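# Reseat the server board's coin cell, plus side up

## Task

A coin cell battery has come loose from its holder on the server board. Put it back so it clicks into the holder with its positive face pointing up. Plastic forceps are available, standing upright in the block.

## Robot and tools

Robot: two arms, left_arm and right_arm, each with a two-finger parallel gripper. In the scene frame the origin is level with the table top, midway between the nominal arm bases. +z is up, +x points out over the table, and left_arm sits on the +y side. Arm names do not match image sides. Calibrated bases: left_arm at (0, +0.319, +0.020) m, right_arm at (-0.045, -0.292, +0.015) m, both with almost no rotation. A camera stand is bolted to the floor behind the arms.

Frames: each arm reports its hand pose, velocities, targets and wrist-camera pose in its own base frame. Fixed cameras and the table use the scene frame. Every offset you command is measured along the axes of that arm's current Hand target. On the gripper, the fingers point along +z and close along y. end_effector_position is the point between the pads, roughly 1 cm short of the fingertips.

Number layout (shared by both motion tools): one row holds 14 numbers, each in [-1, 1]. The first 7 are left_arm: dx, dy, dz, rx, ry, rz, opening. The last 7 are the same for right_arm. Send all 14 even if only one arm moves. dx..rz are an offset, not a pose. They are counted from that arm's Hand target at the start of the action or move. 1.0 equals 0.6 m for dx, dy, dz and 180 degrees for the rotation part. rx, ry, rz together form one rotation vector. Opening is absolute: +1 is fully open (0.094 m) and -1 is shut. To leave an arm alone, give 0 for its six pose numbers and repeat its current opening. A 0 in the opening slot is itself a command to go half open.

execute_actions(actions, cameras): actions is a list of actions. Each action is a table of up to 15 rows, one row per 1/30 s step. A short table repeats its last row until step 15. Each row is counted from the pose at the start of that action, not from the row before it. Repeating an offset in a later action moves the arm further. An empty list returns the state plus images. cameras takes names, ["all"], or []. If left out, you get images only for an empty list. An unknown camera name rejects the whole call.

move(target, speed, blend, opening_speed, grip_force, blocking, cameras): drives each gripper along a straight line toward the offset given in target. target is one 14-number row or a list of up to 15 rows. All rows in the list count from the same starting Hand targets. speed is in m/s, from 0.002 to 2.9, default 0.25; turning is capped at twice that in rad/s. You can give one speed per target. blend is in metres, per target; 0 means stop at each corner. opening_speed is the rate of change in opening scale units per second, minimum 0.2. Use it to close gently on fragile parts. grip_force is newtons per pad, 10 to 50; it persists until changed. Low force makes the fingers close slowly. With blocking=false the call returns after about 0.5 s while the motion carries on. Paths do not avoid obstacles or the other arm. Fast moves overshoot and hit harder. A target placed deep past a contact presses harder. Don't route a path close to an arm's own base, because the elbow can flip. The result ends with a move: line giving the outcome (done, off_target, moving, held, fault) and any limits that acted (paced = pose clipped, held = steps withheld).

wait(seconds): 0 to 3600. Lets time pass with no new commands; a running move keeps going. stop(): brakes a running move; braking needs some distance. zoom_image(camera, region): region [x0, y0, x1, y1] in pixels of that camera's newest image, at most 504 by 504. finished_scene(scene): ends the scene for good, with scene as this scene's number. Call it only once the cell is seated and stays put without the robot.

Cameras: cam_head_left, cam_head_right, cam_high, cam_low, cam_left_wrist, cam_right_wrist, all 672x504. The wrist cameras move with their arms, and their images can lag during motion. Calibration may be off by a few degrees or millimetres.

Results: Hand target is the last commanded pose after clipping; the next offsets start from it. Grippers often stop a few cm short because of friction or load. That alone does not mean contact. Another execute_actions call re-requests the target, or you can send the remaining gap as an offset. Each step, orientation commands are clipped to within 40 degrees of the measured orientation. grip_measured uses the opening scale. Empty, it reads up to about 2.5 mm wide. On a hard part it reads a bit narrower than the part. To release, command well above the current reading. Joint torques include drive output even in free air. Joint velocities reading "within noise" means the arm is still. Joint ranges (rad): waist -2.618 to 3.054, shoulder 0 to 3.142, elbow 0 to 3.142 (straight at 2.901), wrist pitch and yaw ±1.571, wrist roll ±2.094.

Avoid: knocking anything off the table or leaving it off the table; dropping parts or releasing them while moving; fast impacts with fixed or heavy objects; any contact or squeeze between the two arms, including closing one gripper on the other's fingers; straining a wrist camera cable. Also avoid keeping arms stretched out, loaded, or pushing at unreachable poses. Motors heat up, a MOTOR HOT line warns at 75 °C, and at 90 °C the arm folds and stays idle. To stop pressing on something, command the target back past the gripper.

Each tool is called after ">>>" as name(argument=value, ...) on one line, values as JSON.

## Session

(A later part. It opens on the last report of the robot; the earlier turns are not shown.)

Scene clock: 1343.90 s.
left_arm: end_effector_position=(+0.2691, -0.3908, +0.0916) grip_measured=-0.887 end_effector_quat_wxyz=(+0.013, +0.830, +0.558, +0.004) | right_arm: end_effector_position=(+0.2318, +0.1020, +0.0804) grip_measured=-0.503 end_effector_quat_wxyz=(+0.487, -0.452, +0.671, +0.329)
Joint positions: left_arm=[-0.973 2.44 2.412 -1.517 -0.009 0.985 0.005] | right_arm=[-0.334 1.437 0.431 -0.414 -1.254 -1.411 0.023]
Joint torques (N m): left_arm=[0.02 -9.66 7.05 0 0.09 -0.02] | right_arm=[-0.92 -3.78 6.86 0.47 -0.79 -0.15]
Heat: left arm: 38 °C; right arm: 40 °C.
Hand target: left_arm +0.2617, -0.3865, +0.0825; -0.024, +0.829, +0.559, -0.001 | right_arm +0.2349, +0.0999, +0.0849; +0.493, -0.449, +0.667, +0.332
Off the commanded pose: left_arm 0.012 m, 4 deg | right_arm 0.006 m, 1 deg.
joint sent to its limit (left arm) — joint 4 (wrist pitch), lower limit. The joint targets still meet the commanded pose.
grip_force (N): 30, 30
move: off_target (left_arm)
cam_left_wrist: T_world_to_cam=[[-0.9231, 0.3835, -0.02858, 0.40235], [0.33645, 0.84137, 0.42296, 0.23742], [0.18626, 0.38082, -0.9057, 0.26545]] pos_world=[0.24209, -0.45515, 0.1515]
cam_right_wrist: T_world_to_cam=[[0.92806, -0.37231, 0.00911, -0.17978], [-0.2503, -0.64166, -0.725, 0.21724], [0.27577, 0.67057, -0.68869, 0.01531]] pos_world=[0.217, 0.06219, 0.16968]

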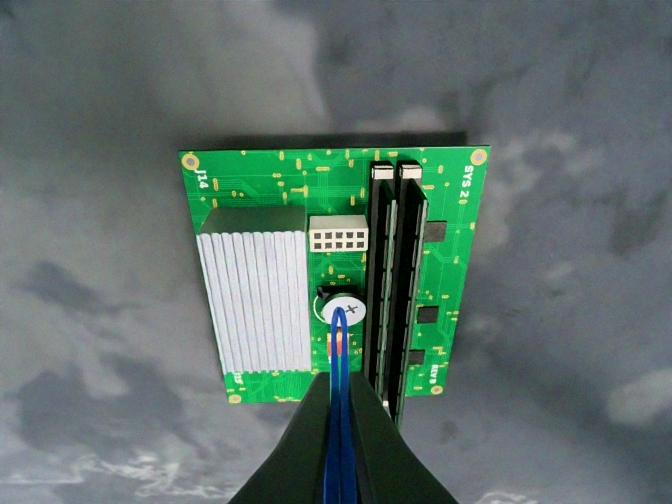

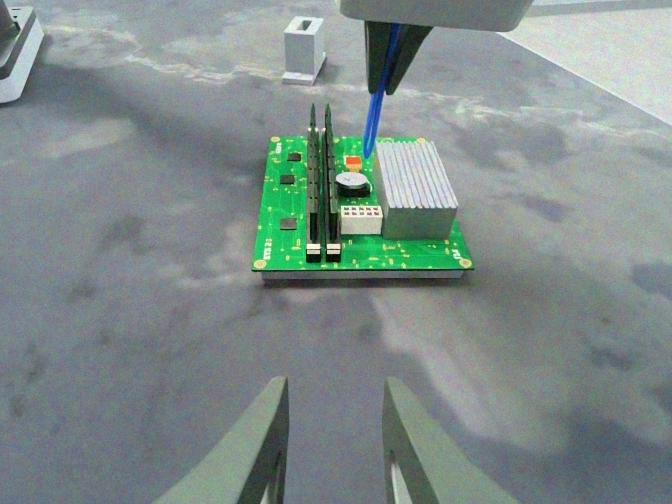

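>>> move(target=[0.005,0.002,0.038,0,0,0,-0.95,0,0,0,0,0,0,-0.5], speed=0.04, cameras=["cam_left_wrist","cam_right_wrist"])

>>> zoom_image(camera="cam_left_wrist", region=[270, 240, 410, 380])

>>> zoom_image(camera="cam_right_wrist", region=[320, 130, 400, 210])

Scene clock: 1352.40 s.
left_arm: end_effector_position=(+0.2670, -0.3877, +0.0743) grip_measured=-0.887 end_effector_quat_wxyz=(-0.001, +0.830, +0.558, +0.004) | right_arm: end_effector_position=(+0.2318, +0.1020, +0.0804) grip_measured=-0.503 end_effector_quat_wxyz=(+0.487, -0.452, +0.671, +0.329)
Joint positions: left_arm=[-0.973 2.44 2.343 -1.475 -0.009 0.984 0.005] | right_arm=[-0.334 1.437 0.431 -0.414 -1.254 -1.411 0.023]
Joint torques (N m): left_arm=[0.2 -10.18 4.45 0.34 0.11 0.06] | right_arm=[-0.92 -3.81 6.87 0.47 -0.79 -0.16]
Heat: left arm: 37 °C; right arm: 40 °C.
Hand target: left_arm +0.2633, -0.3833, +0.0597; -0.024, +0.829, +0.559, -0.001 | right_arm +0.2349, +0.0999, +0.0849; +0.493, -0.449, +0.667, +0.332
Off the commanded pose: left_arm 0.016 m, 3 deg | right_arm 0.006 m, 1 deg.
grip_force (N): 30, 30
move: off_target (left_arm)
cam_left_wrist: T_world_to_cam=[[-0.92364, 0.38321, -0.00599, 0.39708], [0.34237, 0.83201, 0.43651, 0.23666], [0.17226, 0.40113, -0.89968, 0.26018]] pos_world=[0.24091, -0.45344, 0.13315]
cam_right_wrist: T_world_to_cam=[[0.92806, -0.37231, 0.00911, -0.17978], [-0.2503, -0.64166, -0.725, 0.21724], [0.27577, 0.67057, -0.68869, 0.01531]] pos_world=[0.217, 0.06219, 0.16968]

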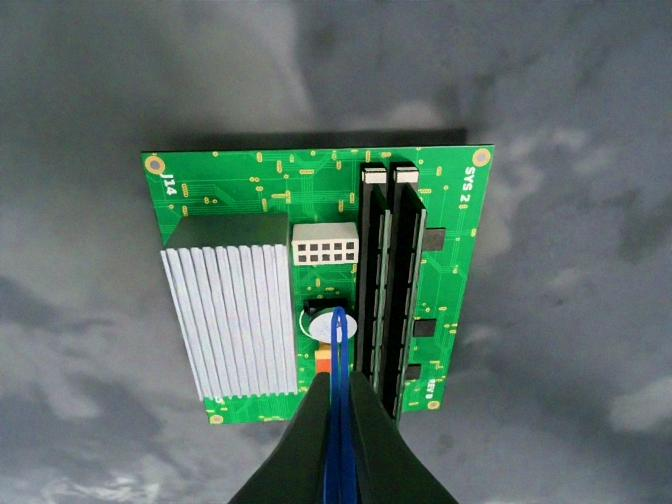

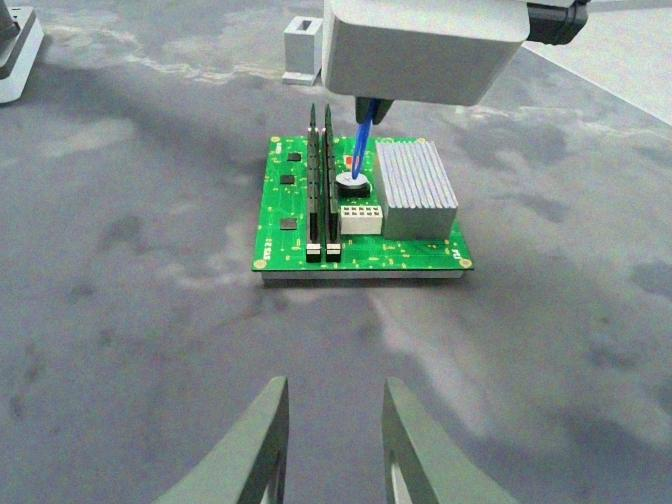

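Scaled by 3.600 from the camera's image (finer frame: 960x720).

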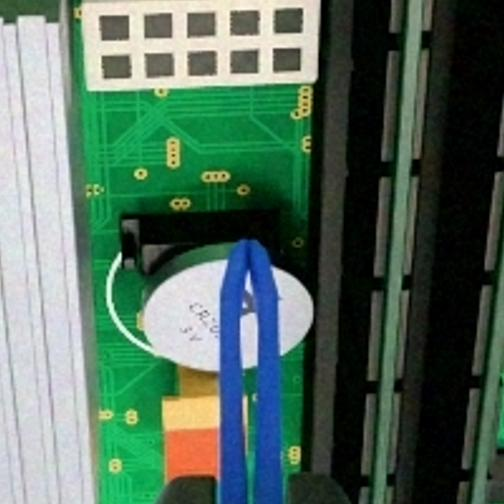

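Scaled by 6.300 from the camera's image (finer frame: 960x720).

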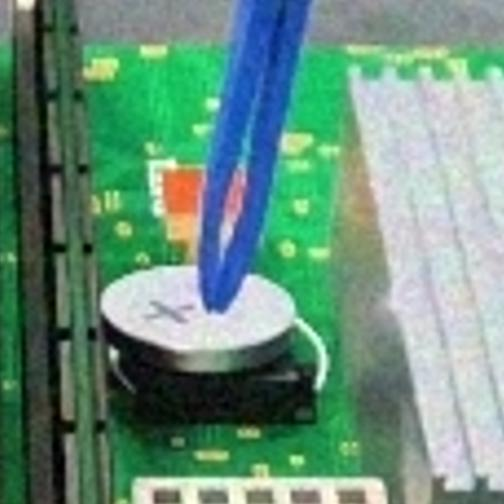

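>>> move(target=[0.0,0,0.0205,0,0,0,-0.95,0,0,0,0,0,0,-0.5], speed=0.03, cameras=["cam_left_wrist","cam_right_wrist","cam_low"])

>>> zoom_image(camera="cam_left_wrist", region=[270, 240, 410, 380])

>>> zoom_image(camera="cam_right_wrist", region=[320, 130, 400, 210])

>>> zoom_image(camera="cam_low", region=[260, 235, 310, 275])

Scene clock: 1359.00 s.
left_arm: end_effector_position=(+0.2667, -0.3873, +0.0579) grip_measured=-0.887 end_effector_quat_wxyz=(-0.005, +0.830, +0.558, +0.004) | right_arm: end_effector_position=(+0.2318, +0.1020, +0.0804) grip_measured=-0.503 end_effector_quat_wxyz=(+0.487, -0.452, +0.671, +0.329)
Joint positions: left_arm=[-0.973 2.44 2.277 -1.419 -0.009 0.984 0.005] | right_arm=[-0.334 1.437 0.431 -0.414 -1.254 -1.411 0.023]
Joint torques (N m): left_arm=[0.14 -11.1 4.46 0.32 0.1 0.08] | right_arm=[-0.92 -3.81 6.86 0.47 -0.79 -0.16]
Heat: left arm: 36 °C; right arm: 40 °C.
Hand target: left_arm +0.2629, -0.3828, +0.0475; -0.024, +0.829, +0.559, -0.001 | right_arm +0.2349, +0.0999, +0.0849; +0.493, -0.449, +0.667, +0.332
Off the commanded pose: left_arm 0.012 m, 2 deg | right_arm 0.006 m, 1 deg.
grip_force (N): 30, 30
move: off_target (left_arm)
cam_left_wrist: T_world_to_cam=[[-0.92365, 0.38322, 0.00174, 0.39618], [0.34466, 0.82869, 0.44099, 0.24144], [0.16756, 0.40792, -0.89751, 0.24906]] pos_world=[0.24099, -0.4535, 0.11637]
cam_right_wrist: T_world_to_cam=[[0.92806, -0.37231, 0.00911, -0.17978], [-0.2503, -0.64166, -0.725, 0.21724], [0.27577, 0.67057, -0.68869, 0.01531]] pos_world=[0.217, 0.06219, 0.16968]
Images, in order (width x height): cam_low 672x504, cam_left_wrist 672x504, cam_right_wrist 672x504.

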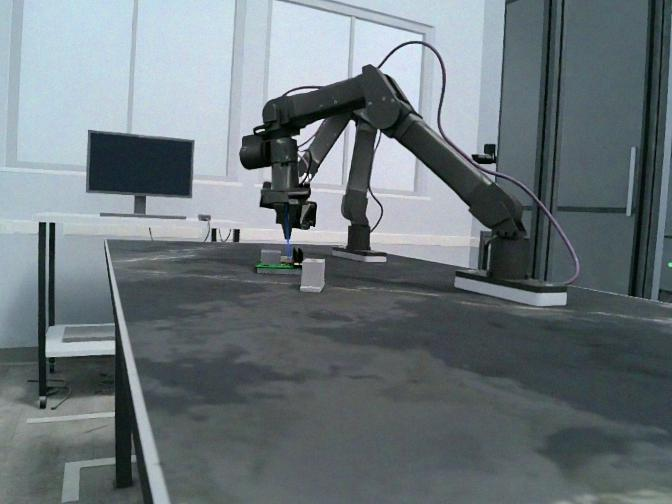

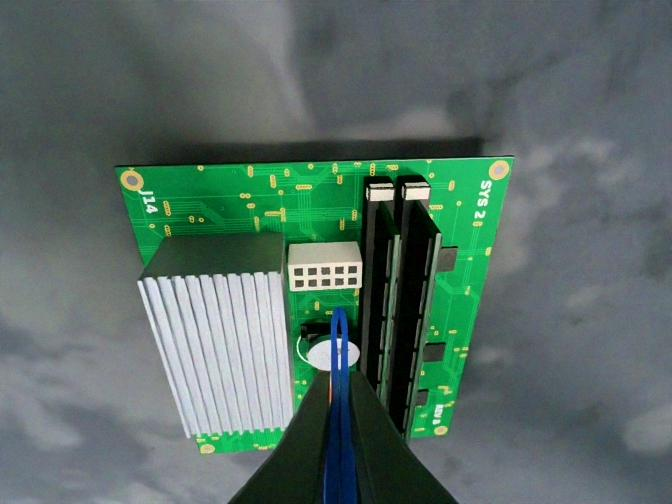

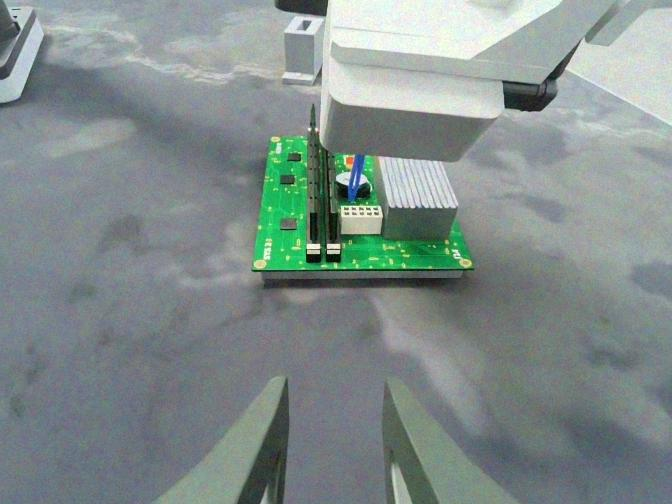

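Scaled by 3.600 from the camera's image (finer frame: 960x720).

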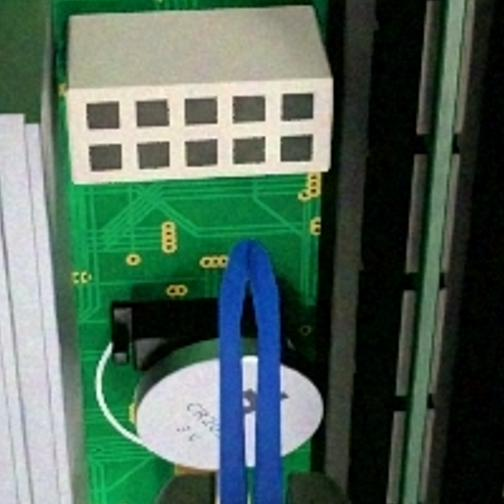

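Scaled by 6.300 from the camera's image (finer frame: 960x720).

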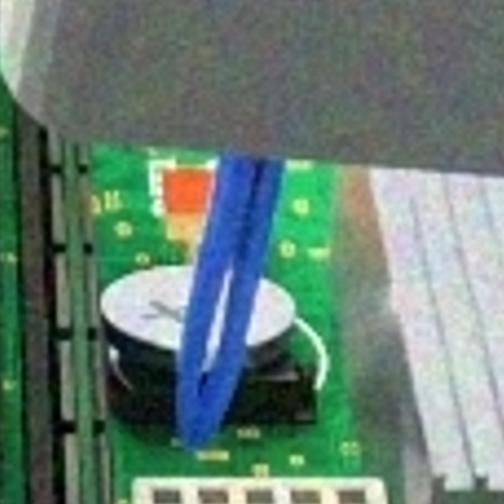

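Scaled by 10.080 from the camera's image (finer frame: 960x720).

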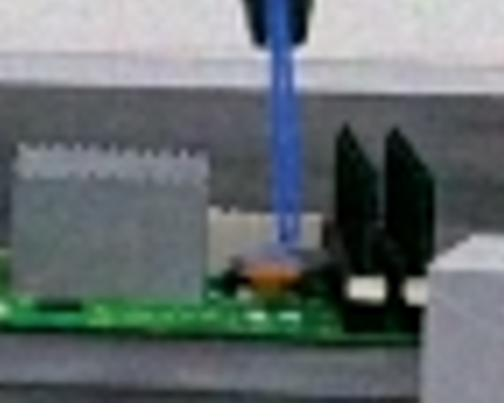

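>>> move(target=[0.0207,-0.0026,-0.010,0.0083,0.0047,0,-0.95,0,0,0,0,0,0,-0.5], speed=0.015, cameras=["cam_left_wrist","cam_right_wrist"])

>>> zoom_image(camera="cam_left_wrist", region=[270, 240, 410, 380])

>>> zoom_image(camera="cam_right_wrist", region=[320, 130, 400, 210])

Scene clock: 1367.03 s.
left_arm: end_effector_position=(+0.2691, -0.3765, +0.0581) grip_measured=-0.887 end_effector_quat_wxyz=(-0.020, +0.828, +0.560, +0.004) | right_arm: end_effector_position=(+0.2318, +0.1020, +0.0804) grip_measured=-0.503 end_effector_quat_wxyz=(+0.487, -0.452, +0.671, +0.329)
Joint positions: left_arm=[-0.956 2.44 2.277 -1.448 -0.008 0.997 0.005] | right_arm=[-0.334 1.437 0.431 -0.414 -1.254 -1.411 0.023]
Joint torques (N m): left_arm=[0.68 -11.25 6.28 0.11 0.11 0.12] | right_arm=[-0.91 -3.84 6.87 0.47 -0.79 -0.15]
Heat: left arm: 36 °C; right arm: 40 °C.
Hand target: left_arm +0.2664, -0.3709, +0.0538; -0.039, +0.829, +0.558, -0.002 | right_arm +0.2349, +0.0999, +0.0849; +0.493, -0.449, +0.667, +0.332
Off the commanded pose: left_arm 0.008 m, 2 deg | right_arm 0.006 m, 1 deg.
grip_force (N): 30, 30
move: done
cam_left_wrist: T_world_to_cam=[[-0.92527, 0.37832, 0.02719, 0.39135], [0.34848, 0.8196, 0.45477, 0.22637], [0.14977, 0.43027, -0.89019, 0.25727]] pos_world=[0.24469, -0.44428, 0.11543]
cam_right_wrist: T_world_to_cam=[[0.92806, -0.37231, 0.00911, -0.17978], [-0.2503, -0.64166, -0.725, 0.21724], [0.27577, 0.67057, -0.68869, 0.01531]] pos_world=[0.217, 0.06219, 0.16968]

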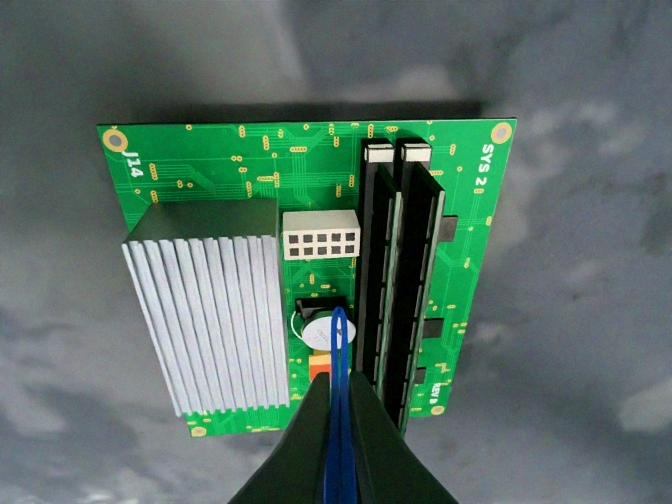

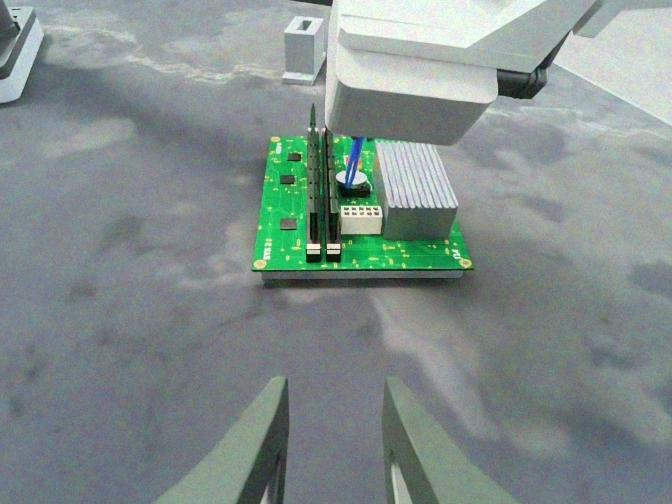

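Scaled by 3.600 from the camera's image (finer frame: 960x720).

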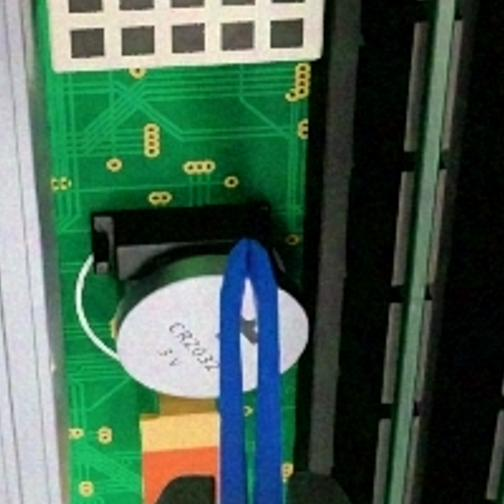

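Scaled by 6.300 from the camera's image (finer frame: 960x720).

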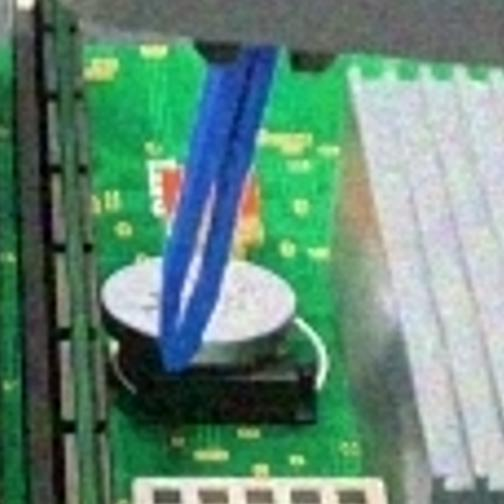

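>>> move(target=[0.0151,0.0038,0,0.0028,0.0016,0,-0.95,0,0,0,0,0,0,-0.5], speed=0.01, cameras=["cam_left_wrist","cam_right_wrist"])

>>> zoom_image(camera="cam_left_wrist", region=[270, 240, 410, 380])

>>> zoom_image(camera="cam_right_wrist", region=[320, 130, 400, 210])

Scene clock: 1373.60 s.
left_arm: end_effector_position=(+0.2724, -0.3738, +0.0581) grip_measured=-0.887 end_effector_quat_wxyz=(-0.021, +0.829, +0.558, -0.003) | right_arm: end_effector_position=(+0.2318, +0.1020, +0.0804) grip_measured=-0.503 end_effector_quat_wxyz=(+0.487, -0.452, +0.671, +0.329)
Joint positions: left_arm=[-0.941 2.44 2.277 -1.449 0.005 1.016 0.005] | right_arm=[-0.334 1.437 0.431 -0.414 -1.254 -1.411 0.023]
Joint torques (N m): left_arm=[0.87 -11.25 6.09 -0.05 -0.05 0.08] | right_arm=[-0.91 -3.81 6.86 0.47 -0.78 -0.15]
Heat: left arm: 36 °C; right arm: 40 °C.
Hand target: left_arm +0.2720, -0.3633, +0.0540; -0.044, +0.828, +0.558, -0.003 | right_arm +0.2349, +0.0999, +0.0849; +0.493, -0.449, +0.667, +0.332
Off the commanded pose: left_arm 0.011 m, 3 deg | right_arm 0.006 m, 1 deg.
grip_force (N): 30, 30
move: off_target (left_arm)
cam_left_wrist: T_world_to_cam=[[-0.92352, 0.38186, 0.03592, 0.39367], [0.35702, 0.82166, 0.4443, 0.22204], [0.14015, 0.42315, -0.89516, 0.25582]] pos_world=[0.24844, -0.44102, 0.1162]
cam_right_wrist: T_world_to_cam=[[0.92806, -0.37231, 0.00911, -0.17978], [-0.2503, -0.64166, -0.725, 0.21724], [0.27577, 0.67057, -0.68869, 0.01531]] pos_world=[0.217, 0.06219, 0.16968]

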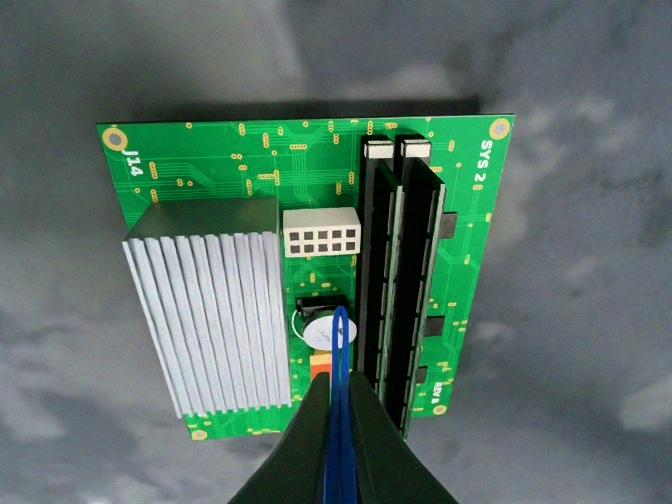

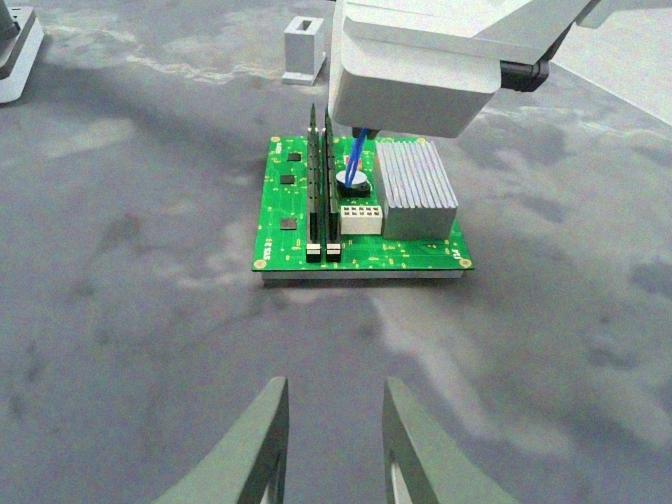

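Scaled by 3.600 from the camera's image (finer frame: 960x720).

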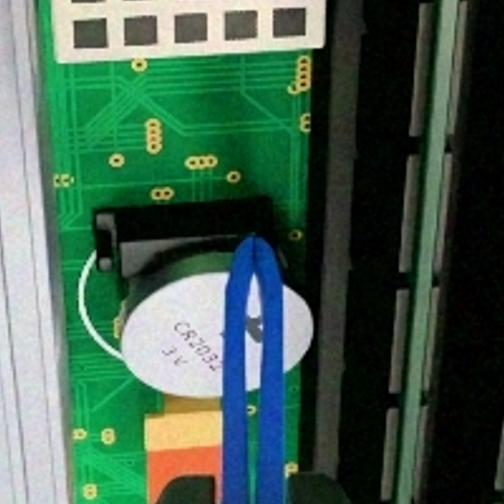

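Scaled by 6.300 from the camera's image (finer frame: 960x720).

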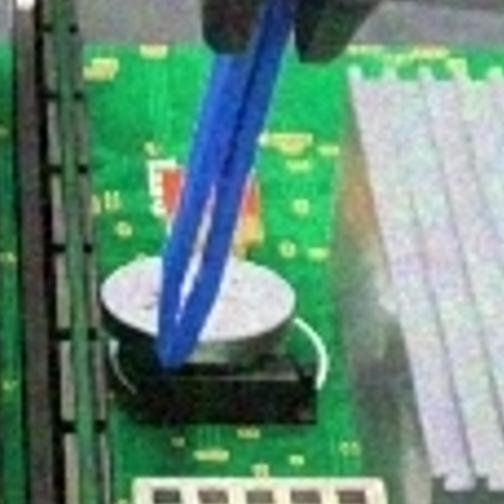

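>>> move(target=[0,0,-0.012,0,0,0,-0.95,0,0,0,0,0,0,-0.5], speed=0.01, cameras=["cam_left_wrist","cam_right_wrist"])

>>> zoom_image(camera="cam_left_wrist", region=[270, 240, 410, 380])

>>> zoom_image(camera="cam_right_wrist", region=[320, 130, 400, 210])

Scene clock: 1379.57 s.
left_arm: end_effector_position=(+0.2716, -0.3686, +0.0643) grip_measured=-0.887 end_effector_quat_wxyz=(-0.029, +0.828, +0.560, -0.003) | right_arm: end_effector_position=(+0.2318, +0.1020, +0.0804) grip_measured=-0.503 end_effector_quat_wxyz=(+0.487, -0.452, +0.671, +0.329)
Joint positions: left_arm=[-0.936 2.44 2.301 -1.49 0.005 1.016 0.005] | right_arm=[-0.334 1.437 0.431 -0.414 -1.254 -1.411 0.023]
Joint torques (N m): left_arm=[0.46 -10.95 7.02 0.07 -0.04 0.12] | right_arm=[-0.91 -3.79 6.84 0.48 -0.79 -0.16]
Heat: left arm: 36 °C; right arm: 40 °C.
Hand target: left_arm +0.2723, -0.3639, +0.0612; -0.044, +0.829, +0.558, -0.003 | right_arm +0.2349, +0.0999, +0.0849; +0.493, -0.449, +0.667, +0.332
Off the commanded pose: left_arm 0.006 m, 2 deg | right_arm 0.006 m, 1 deg.
grip_force (N): 30, 30
move: done
cam_left_wrist: T_world_to_cam=[[-0.92473, 0.3774, 0.04946, 0.38859], [0.35764, 0.81706, 0.45222, 0.21294], [0.13026, 0.43587, -0.89053, 0.26641]] pos_world=[0.24848, -0.43676, 0.12174]
cam_right_wrist: T_world_to_cam=[[0.92806, -0.37231, 0.00911, -0.17978], [-0.2503, -0.64166, -0.725, 0.21724], [0.27577, 0.67057, -0.68869, 0.01531]] pos_world=[0.217, 0.06219, 0.16968]

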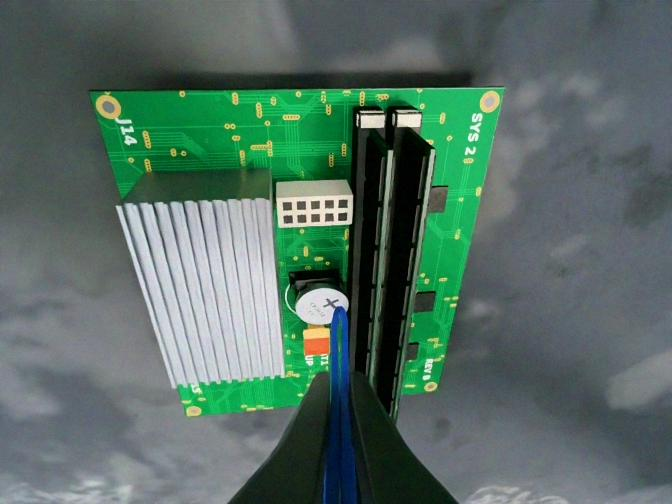

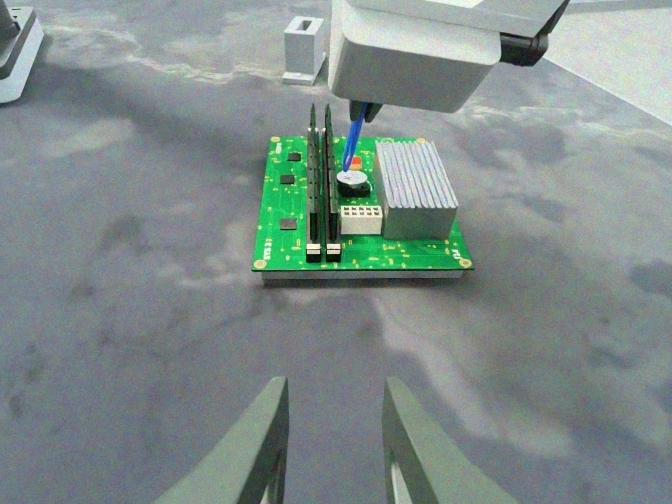

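Scaled by 3.600 from the camera's image (finer frame: 960x720).

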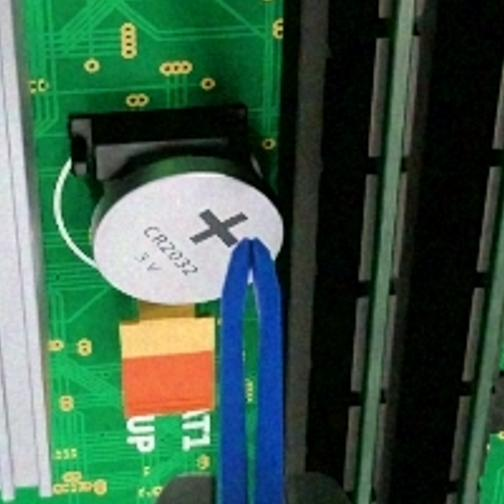

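Scaled by 6.300 from the camera's image (finer frame: 960x720).

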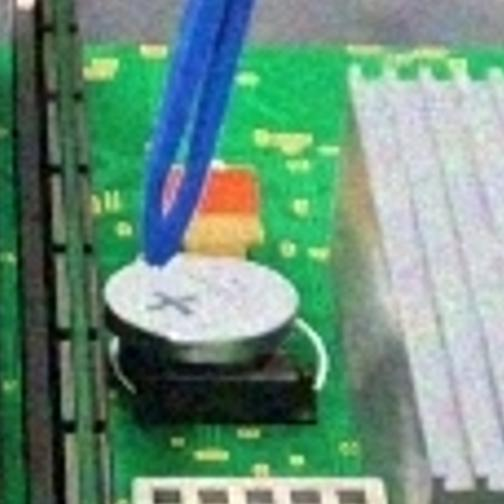

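>>> move(target=[-0.0214,0.0089,0.003,-0.0124,-0.0071,0,-0.95,0,0,0,0,0,0,-0.5], speed=0.015, cameras=["cam_left_wrist","cam_right_wrist"])

>>> zoom_image(camera="cam_left_wrist", region=[270, 240, 410, 380])

>>> zoom_image(camera="cam_right_wrist", region=[320, 130, 400, 210])

Scene clock: 1387.27 s.
left_arm: end_effector_position=(+0.2743, -0.3761, +0.0640) grip_measured=-0.887 end_effector_quat_wxyz=(-0.014, +0.829, +0.559, -0.003) | right_arm: end_effector_position=(+0.2318, +0.1020, +0.0804) grip_measured=-0.503 end_effector_quat_wxyz=(+0.487, -0.452, +0.671, +0.329)
Joint positions: left_arm=[-0.941 2.44 2.301 -1.459 0.004 1.013 0.005] | right_arm=[-0.334 1.437 0.431 -0.414 -1.254 -1.411 0.023]
Joint torques (N m): left_arm=[-0.68 -11.08 6.35 0.31 -0.05 -0.08] | right_arm=[-0.91 -3.79 6.89 0.47 -0.79 -0.15]
Heat: left arm: 36 °C; right arm: 40 °C.
Hand target: left_arm +0.2722, -0.3777, +0.0584; -0.021, +0.829, +0.559, -0.001 | right_arm +0.2349, +0.0999, +0.0849; +0.493, -0.449, +0.667, +0.332
Off the commanded pose: left_arm 0.006 m, 1 deg | right_arm 0.006 m, 1 deg.
grip_force (N): 30, 30
move: done
cam_left_wrist: T_world_to_cam=[[-0.92466, 0.38009, 0.02322, 0.39659], [0.35104, 0.82719, 0.43878, 0.22472], [0.14757, 0.41387, -0.8983, 0.25647]] pos_world=[0.24998, -0.44277, 0.12258]
cam_right_wrist: T_world_to_cam=[[0.92806, -0.37231, 0.00911, -0.17978], [-0.2503, -0.64166, -0.725, 0.21724], [0.27577, 0.67057, -0.68869, 0.01531]] pos_world=[0.217, 0.06219, 0.16968]

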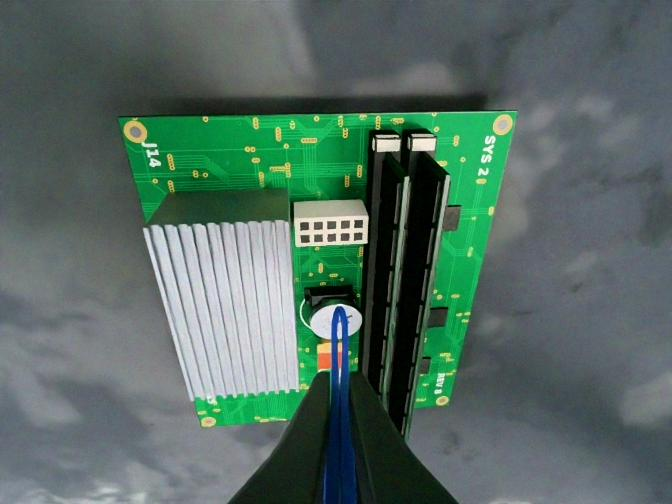

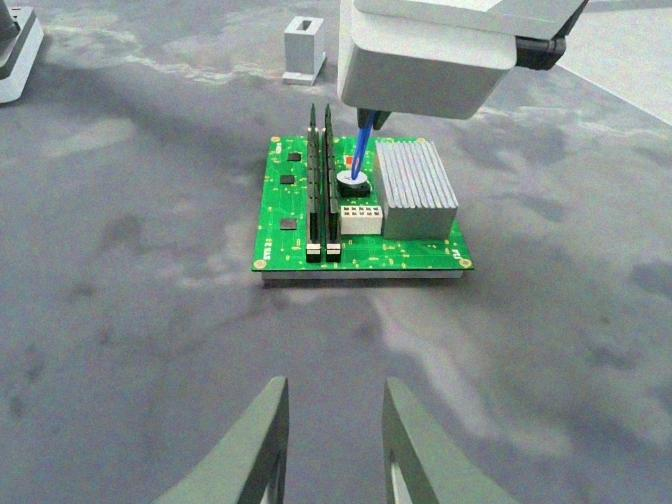

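Scaled by 3.600 from the camera's image (finer frame: 960x720).

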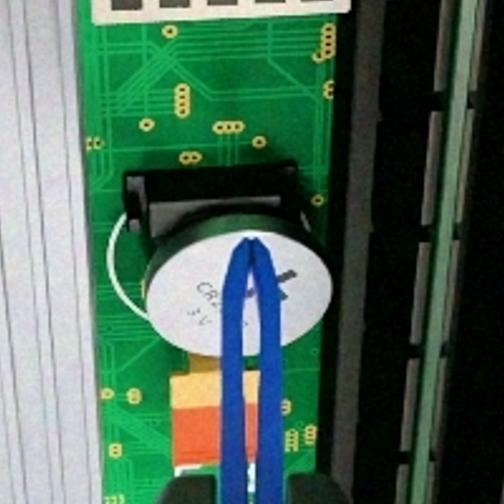

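Scaled by 6.300 from the camera's image (finer frame: 960x720).

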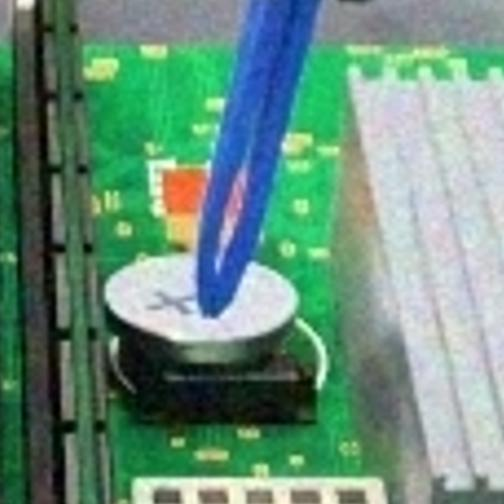

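>>> move(target=[[0,0,0.027,0,0,0,-0.95,0,0,0,0,0,0,-0.5],[0.0167,0.0062,0.027,0.0028,0.0016,0,-0.95,0,0,0,0,0,0,-0.5]], speed=0.015, cameras=["cam_left_wrist","cam_right_wrist"])

>>> zoom_image(camera="cam_left_wrist", region=[270, 240, 410, 380])

>>> zoom_image(camera="cam_right_wrist", region=[320, 130, 400, 210])

Scene clock: 1395.27 s.
left_arm: end_effector_position=(+0.2795, -0.3783, +0.0507) grip_measured=-0.887 end_effector_quat_wxyz=(-0.006, +0.829, +0.559, -0.002) | right_arm: end_effector_position=(+0.2318, +0.1020, +0.0804) grip_measured=-0.503 end_effector_quat_wxyz=(+0.487, -0.452, +0.671, +0.329)
Joint positions: left_arm=[-0.935 2.44 2.249 -1.391 0.004 1.02 0.005] | right_arm=[-0.334 1.437 0.431 -0.414 -1.254 -1.411 0.023]
Joint torques (N m): left_arm=[1.01 -11.21 4.64 0.25 -0.04 0.11] | right_arm=[-0.95 -3.79 6.89 0.47 -0.79 -0.15]
Heat: left arm: 36 °C; right arm: 40 °C.
Hand target: left_arm +0.2791, -0.3692, +0.0424; -0.026, +0.829, +0.559, -0.002 | right_arm +0.2349, +0.0999, +0.0849; +0.493, -0.449, +0.667, +0.332
Off the commanded pose: left_arm 0.012 m, 2 deg | right_arm 0.006 m, 1 deg.
grip_force (N): 30, 30
move: off_target (left_arm)
cam_left_wrist: T_world_to_cam=[[-0.92466, 0.38066, 0.01002, 0.4034], [0.34734, 0.83236, 0.4319, 0.23379], [0.15606, 0.40284, -0.90187, 0.23824]] pos_world=[0.25462, -0.44413, 0.10984]
cam_right_wrist: T_world_to_cam=[[0.92806, -0.37231, 0.00911, -0.17978], [-0.2503, -0.64166, -0.725, 0.21724], [0.27577, 0.67057, -0.68869, 0.01531]] pos_world=[0.217, 0.06219, 0.16968]

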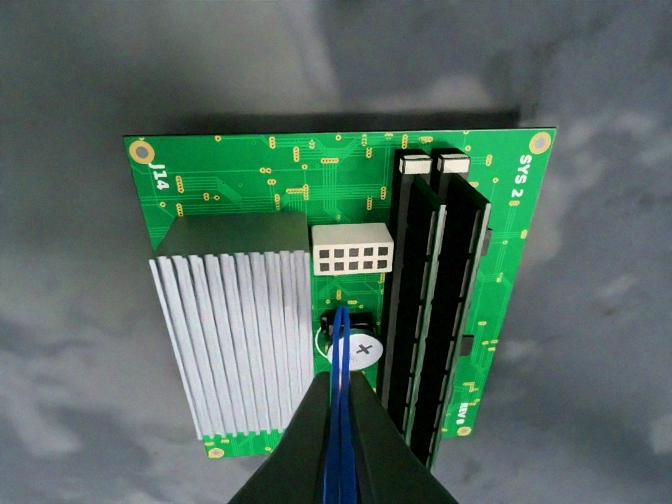

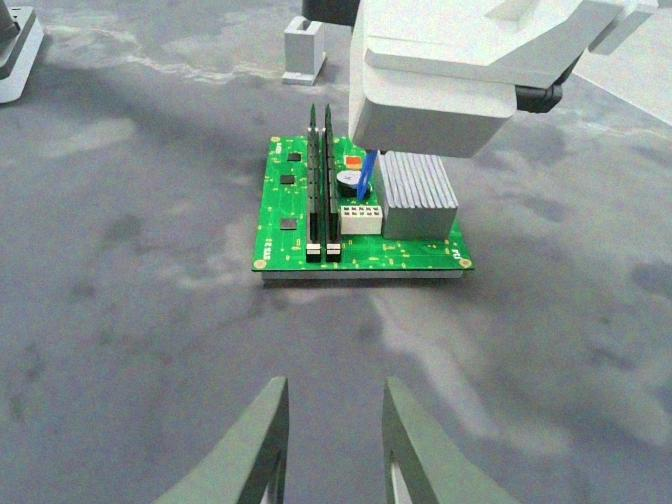

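Scaled by 3.600 from the camera's image (finer frame: 960x720).

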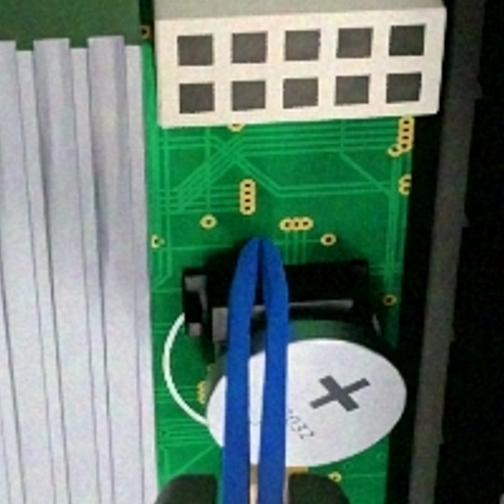

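Scaled by 6.300 from the camera's image (finer frame: 960x720).

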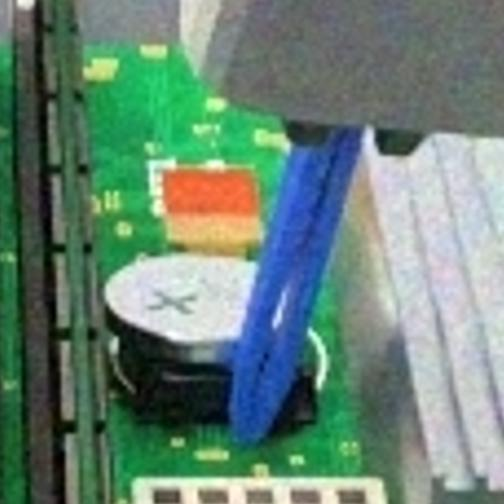

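>>> move(target=[0.0105,-0.0105,-0.006,0.0097,0.0055,0,-0.95,0,0,0,0,0,0,-0.5], speed=0.015, cameras=["cam_left_wrist","cam_right_wrist"])

>>> zoom_image(camera="cam_left_wrist", region=[270, 240, 410, 380])

>>> zoom_image(camera="cam_right_wrist", region=[320, 130, 400, 210])

Scene clock: 1406.23 s.
left_arm: end_effector_position=(+0.2777, -0.3765, +0.0507) grip_measured=-0.887 end_effector_quat_wxyz=(-0.011, +0.830, +0.557, -0.005) | right_arm: end_effector_position=(+0.2318, +0.1020, +0.0804) grip_measured=-0.503 end_effector_quat_wxyz=(+0.487, -0.452, +0.671, +0.329)
Joint positions: left_arm=[-0.934 2.44 2.249 -1.401 0.01 1.025 0.005] | right_arm=[-0.334 1.437 0.431 -0.414 -1.254 -1.411 0.023]
Joint torques (N m): left_arm=[1.16 -11.23 6 -0.16 -0.08 0.08] | right_arm=[-0.92 -3.79 6.87 0.47 -0.79 -0.16]
Heat: left arm: 36 °C; right arm: 40 °C.
Hand target: left_arm +0.2758, -0.3612, +0.0464; -0.044, +0.828, +0.558, -0.003 | right_arm +0.2349, +0.0999, +0.0849; +0.493, -0.449, +0.667, +0.332
Off the commanded pose: left_arm 0.016 m, 4 deg | right_arm 0.006 m, 1 deg.
grip_force (N): 30, 30
move: off_target (left_arm)
cam_left_wrist: T_world_to_cam=[[-0.92292, 0.38439, 0.02165, 0.40138], [0.35544, 0.8291, 0.43158, 0.22944], [0.14794, 0.40601, -0.90182, 0.24136]] pos_world=[0.25318, -0.44251, 0.10995]
cam_right_wrist: T_world_to_cam=[[0.92806, -0.37231, 0.00911, -0.17978], [-0.2503, -0.64166, -0.725, 0.21724], [0.27577, 0.67057, -0.68869, 0.01531]] pos_world=[0.217, 0.06219, 0.16968]

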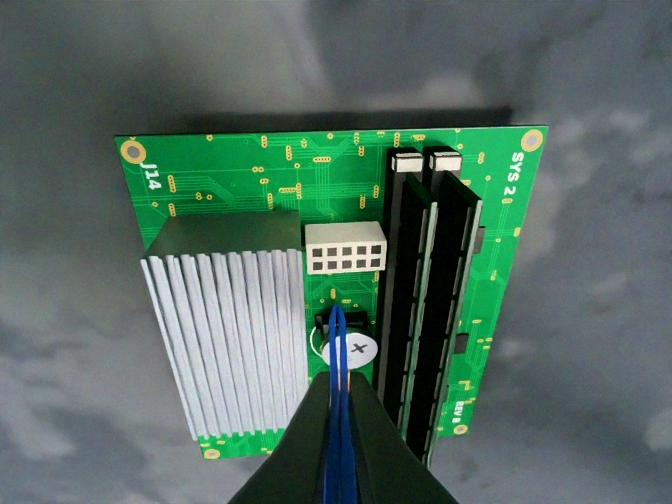

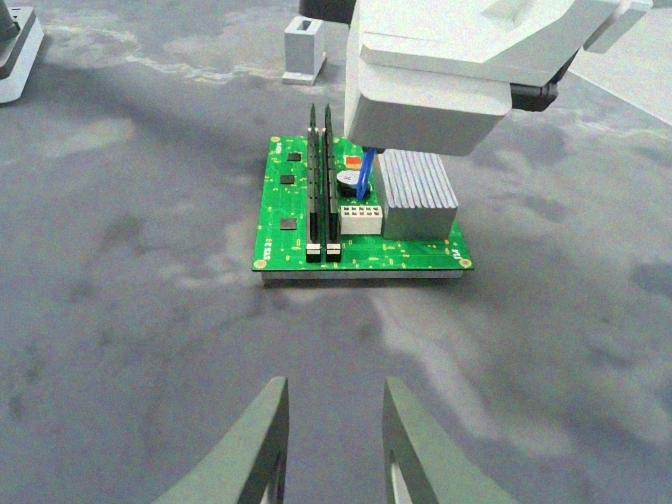

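Scaled by 3.600 from the camera's image (finer frame: 960x720).

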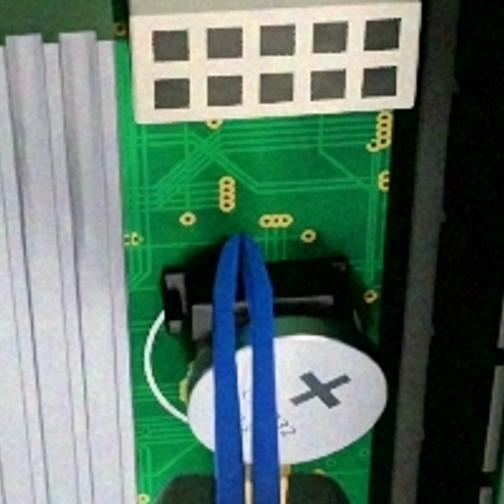

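Scaled by 6.300 from the camera's image (finer frame: 960x720).

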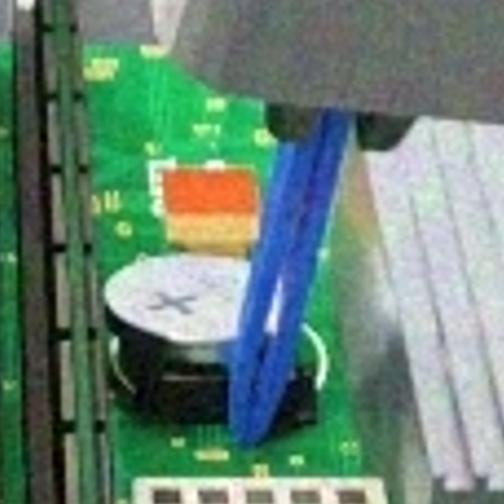

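>>> move(target=[0,0,-0.012,0,0,0,-0.95,0,0,0,0,0,0,-0.5], speed=0.01, cameras=["cam_right_wrist"])

>>> zoom_image(camera="cam_right_wrist", region=[320, 130, 400, 210])

Scene clock: 1409.83 s.
left_arm: end_effector_position=(+0.2756, -0.3742, +0.0573) grip_measured=-0.887 end_effector_quat_wxyz=(-0.016, +0.830, +0.558, -0.008) | right_arm: end_effector_position=(+0.2318, +0.1020, +0.0804) grip_measured=-0.503 end_effector_quat_wxyz=(+0.487, -0.452, +0.671, +0.329)
Joint positions: left_arm=[-0.933 2.44 2.274 -1.438 0.014 1.026 0.005] | right_arm=[-0.334 1.437 0.431 -0.414 -1.254 -1.411 0.023]
Joint torques (N m): left_arm=[1.01 -10.78 6.9 -0.14 -0.11 0.07] | right_arm=[-0.91 -3.79 6.87 0.47 -0.79 -0.16]
Heat: left arm: 36 °C; right arm: 40 °C.
Hand target: left_arm +0.2760, -0.3617, +0.0536; -0.044, +0.829, +0.558, -0.003 | right_arm +0.2349, +0.0999, +0.0849; +0.493, -0.449, +0.667, +0.332
Off the commanded pose: left_arm 0.013 m, 3 deg | right_arm 0.006 m, 1 deg.
grip_force (N): 30, 30
move: off_target (left_arm)
cam_right_wrist: T_world_to_cam=[[0.92806, -0.37231, 0.00911, -0.17978], [-0.2503, -0.64166, -0.725, 0.21724], [0.27577, 0.67057, -0.68869, 0.01531]] pos_world=[0.217, 0.06219, 0.16968]

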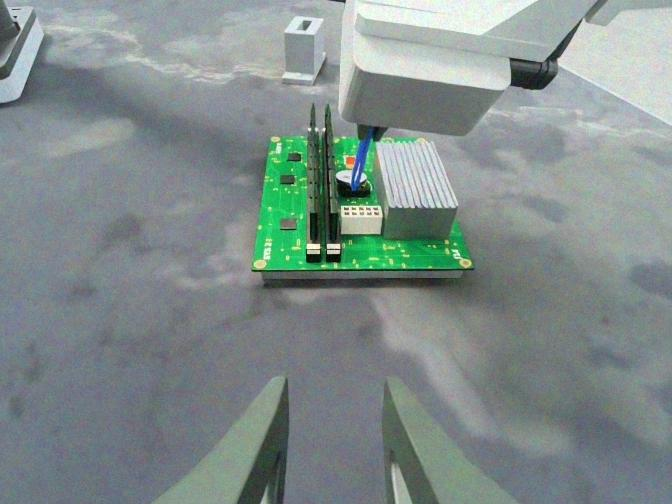

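Scaled by 6.300 from the camera's image (finer frame: 960x720).

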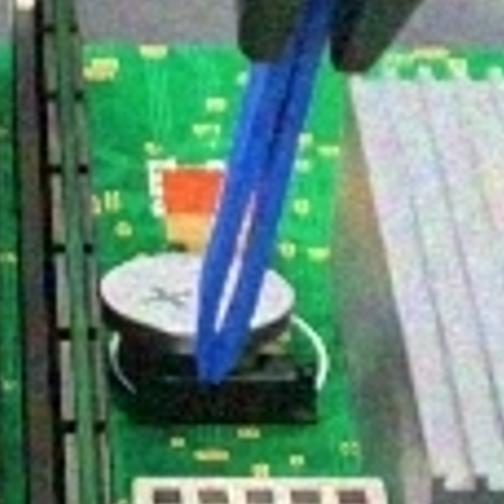

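>>> move(target=[0,0,-0.005,0,0,0,-0.95,0,0,0,0,0,0,-0.5], speed=0.005, cameras=["cam_right_wrist"])

>>> zoom_image(camera="cam_right_wrist", region=[320, 130, 400, 210])

Scene clock: 1415.23 s.
left_arm: end_effector_position=(+0.2758, -0.3666, +0.0610) grip_measured=-0.887 end_effector_quat_wxyz=(-0.028, +0.828, +0.560, -0.003) | right_arm: end_effector_position=(+0.2318, +0.1020, +0.0804) grip_measured=-0.503 end_effector_quat_wxyz=(+0.487, -0.452, +0.671, +0.329)
Joint positions: left_arm=[-0.926 2.44 2.288 -1.474 0.004 1.026 0.005] | right_arm=[-0.334 1.437 0.431 -0.414 -1.254 -1.411 0.023]
Joint torques (N m): left_arm=[0.77 -10.1 7.38 0.01 -0.01 0.17] | right_arm=[-0.91 -3.79 6.89 0.47 -0.79 -0.16]
Heat: left arm: 36 °C; right arm: 40 °C.
Hand target: left_arm +0.2763, -0.3618, +0.0566; -0.044, +0.829, +0.558, -0.003 | right_arm +0.2349, +0.0999, +0.0849; +0.493, -0.449, +0.667, +0.332
Off the commanded pose: left_arm 0.006 m, 2 deg | right_arm 0.006 m, 1 deg.
grip_force (N): 30, 30
move: done
cam_right_wrist: T_world_to_cam=[[0.92806, -0.37231, 0.00911, -0.17978], [-0.2503, -0.64166, -0.725, 0.21724], [0.27577, 0.67057, -0.68869, 0.01531]] pos_world=[0.217, 0.06219, 0.16968]

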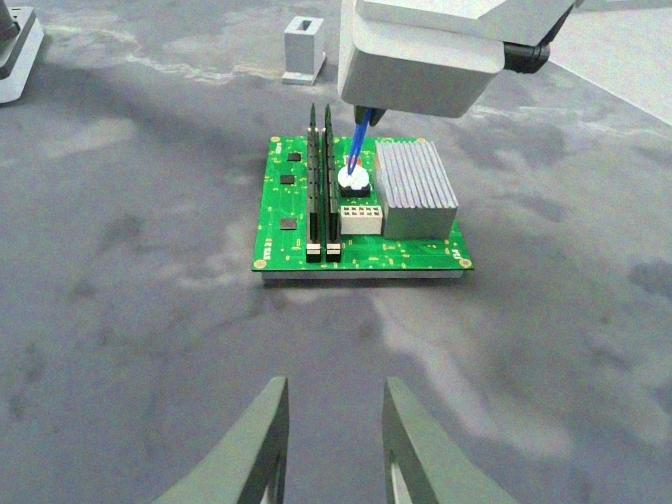

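Scaled by 6.300 from the camera's image (finer frame: 960x720).

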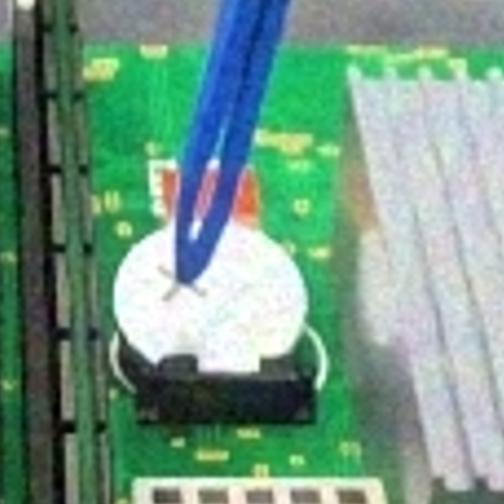

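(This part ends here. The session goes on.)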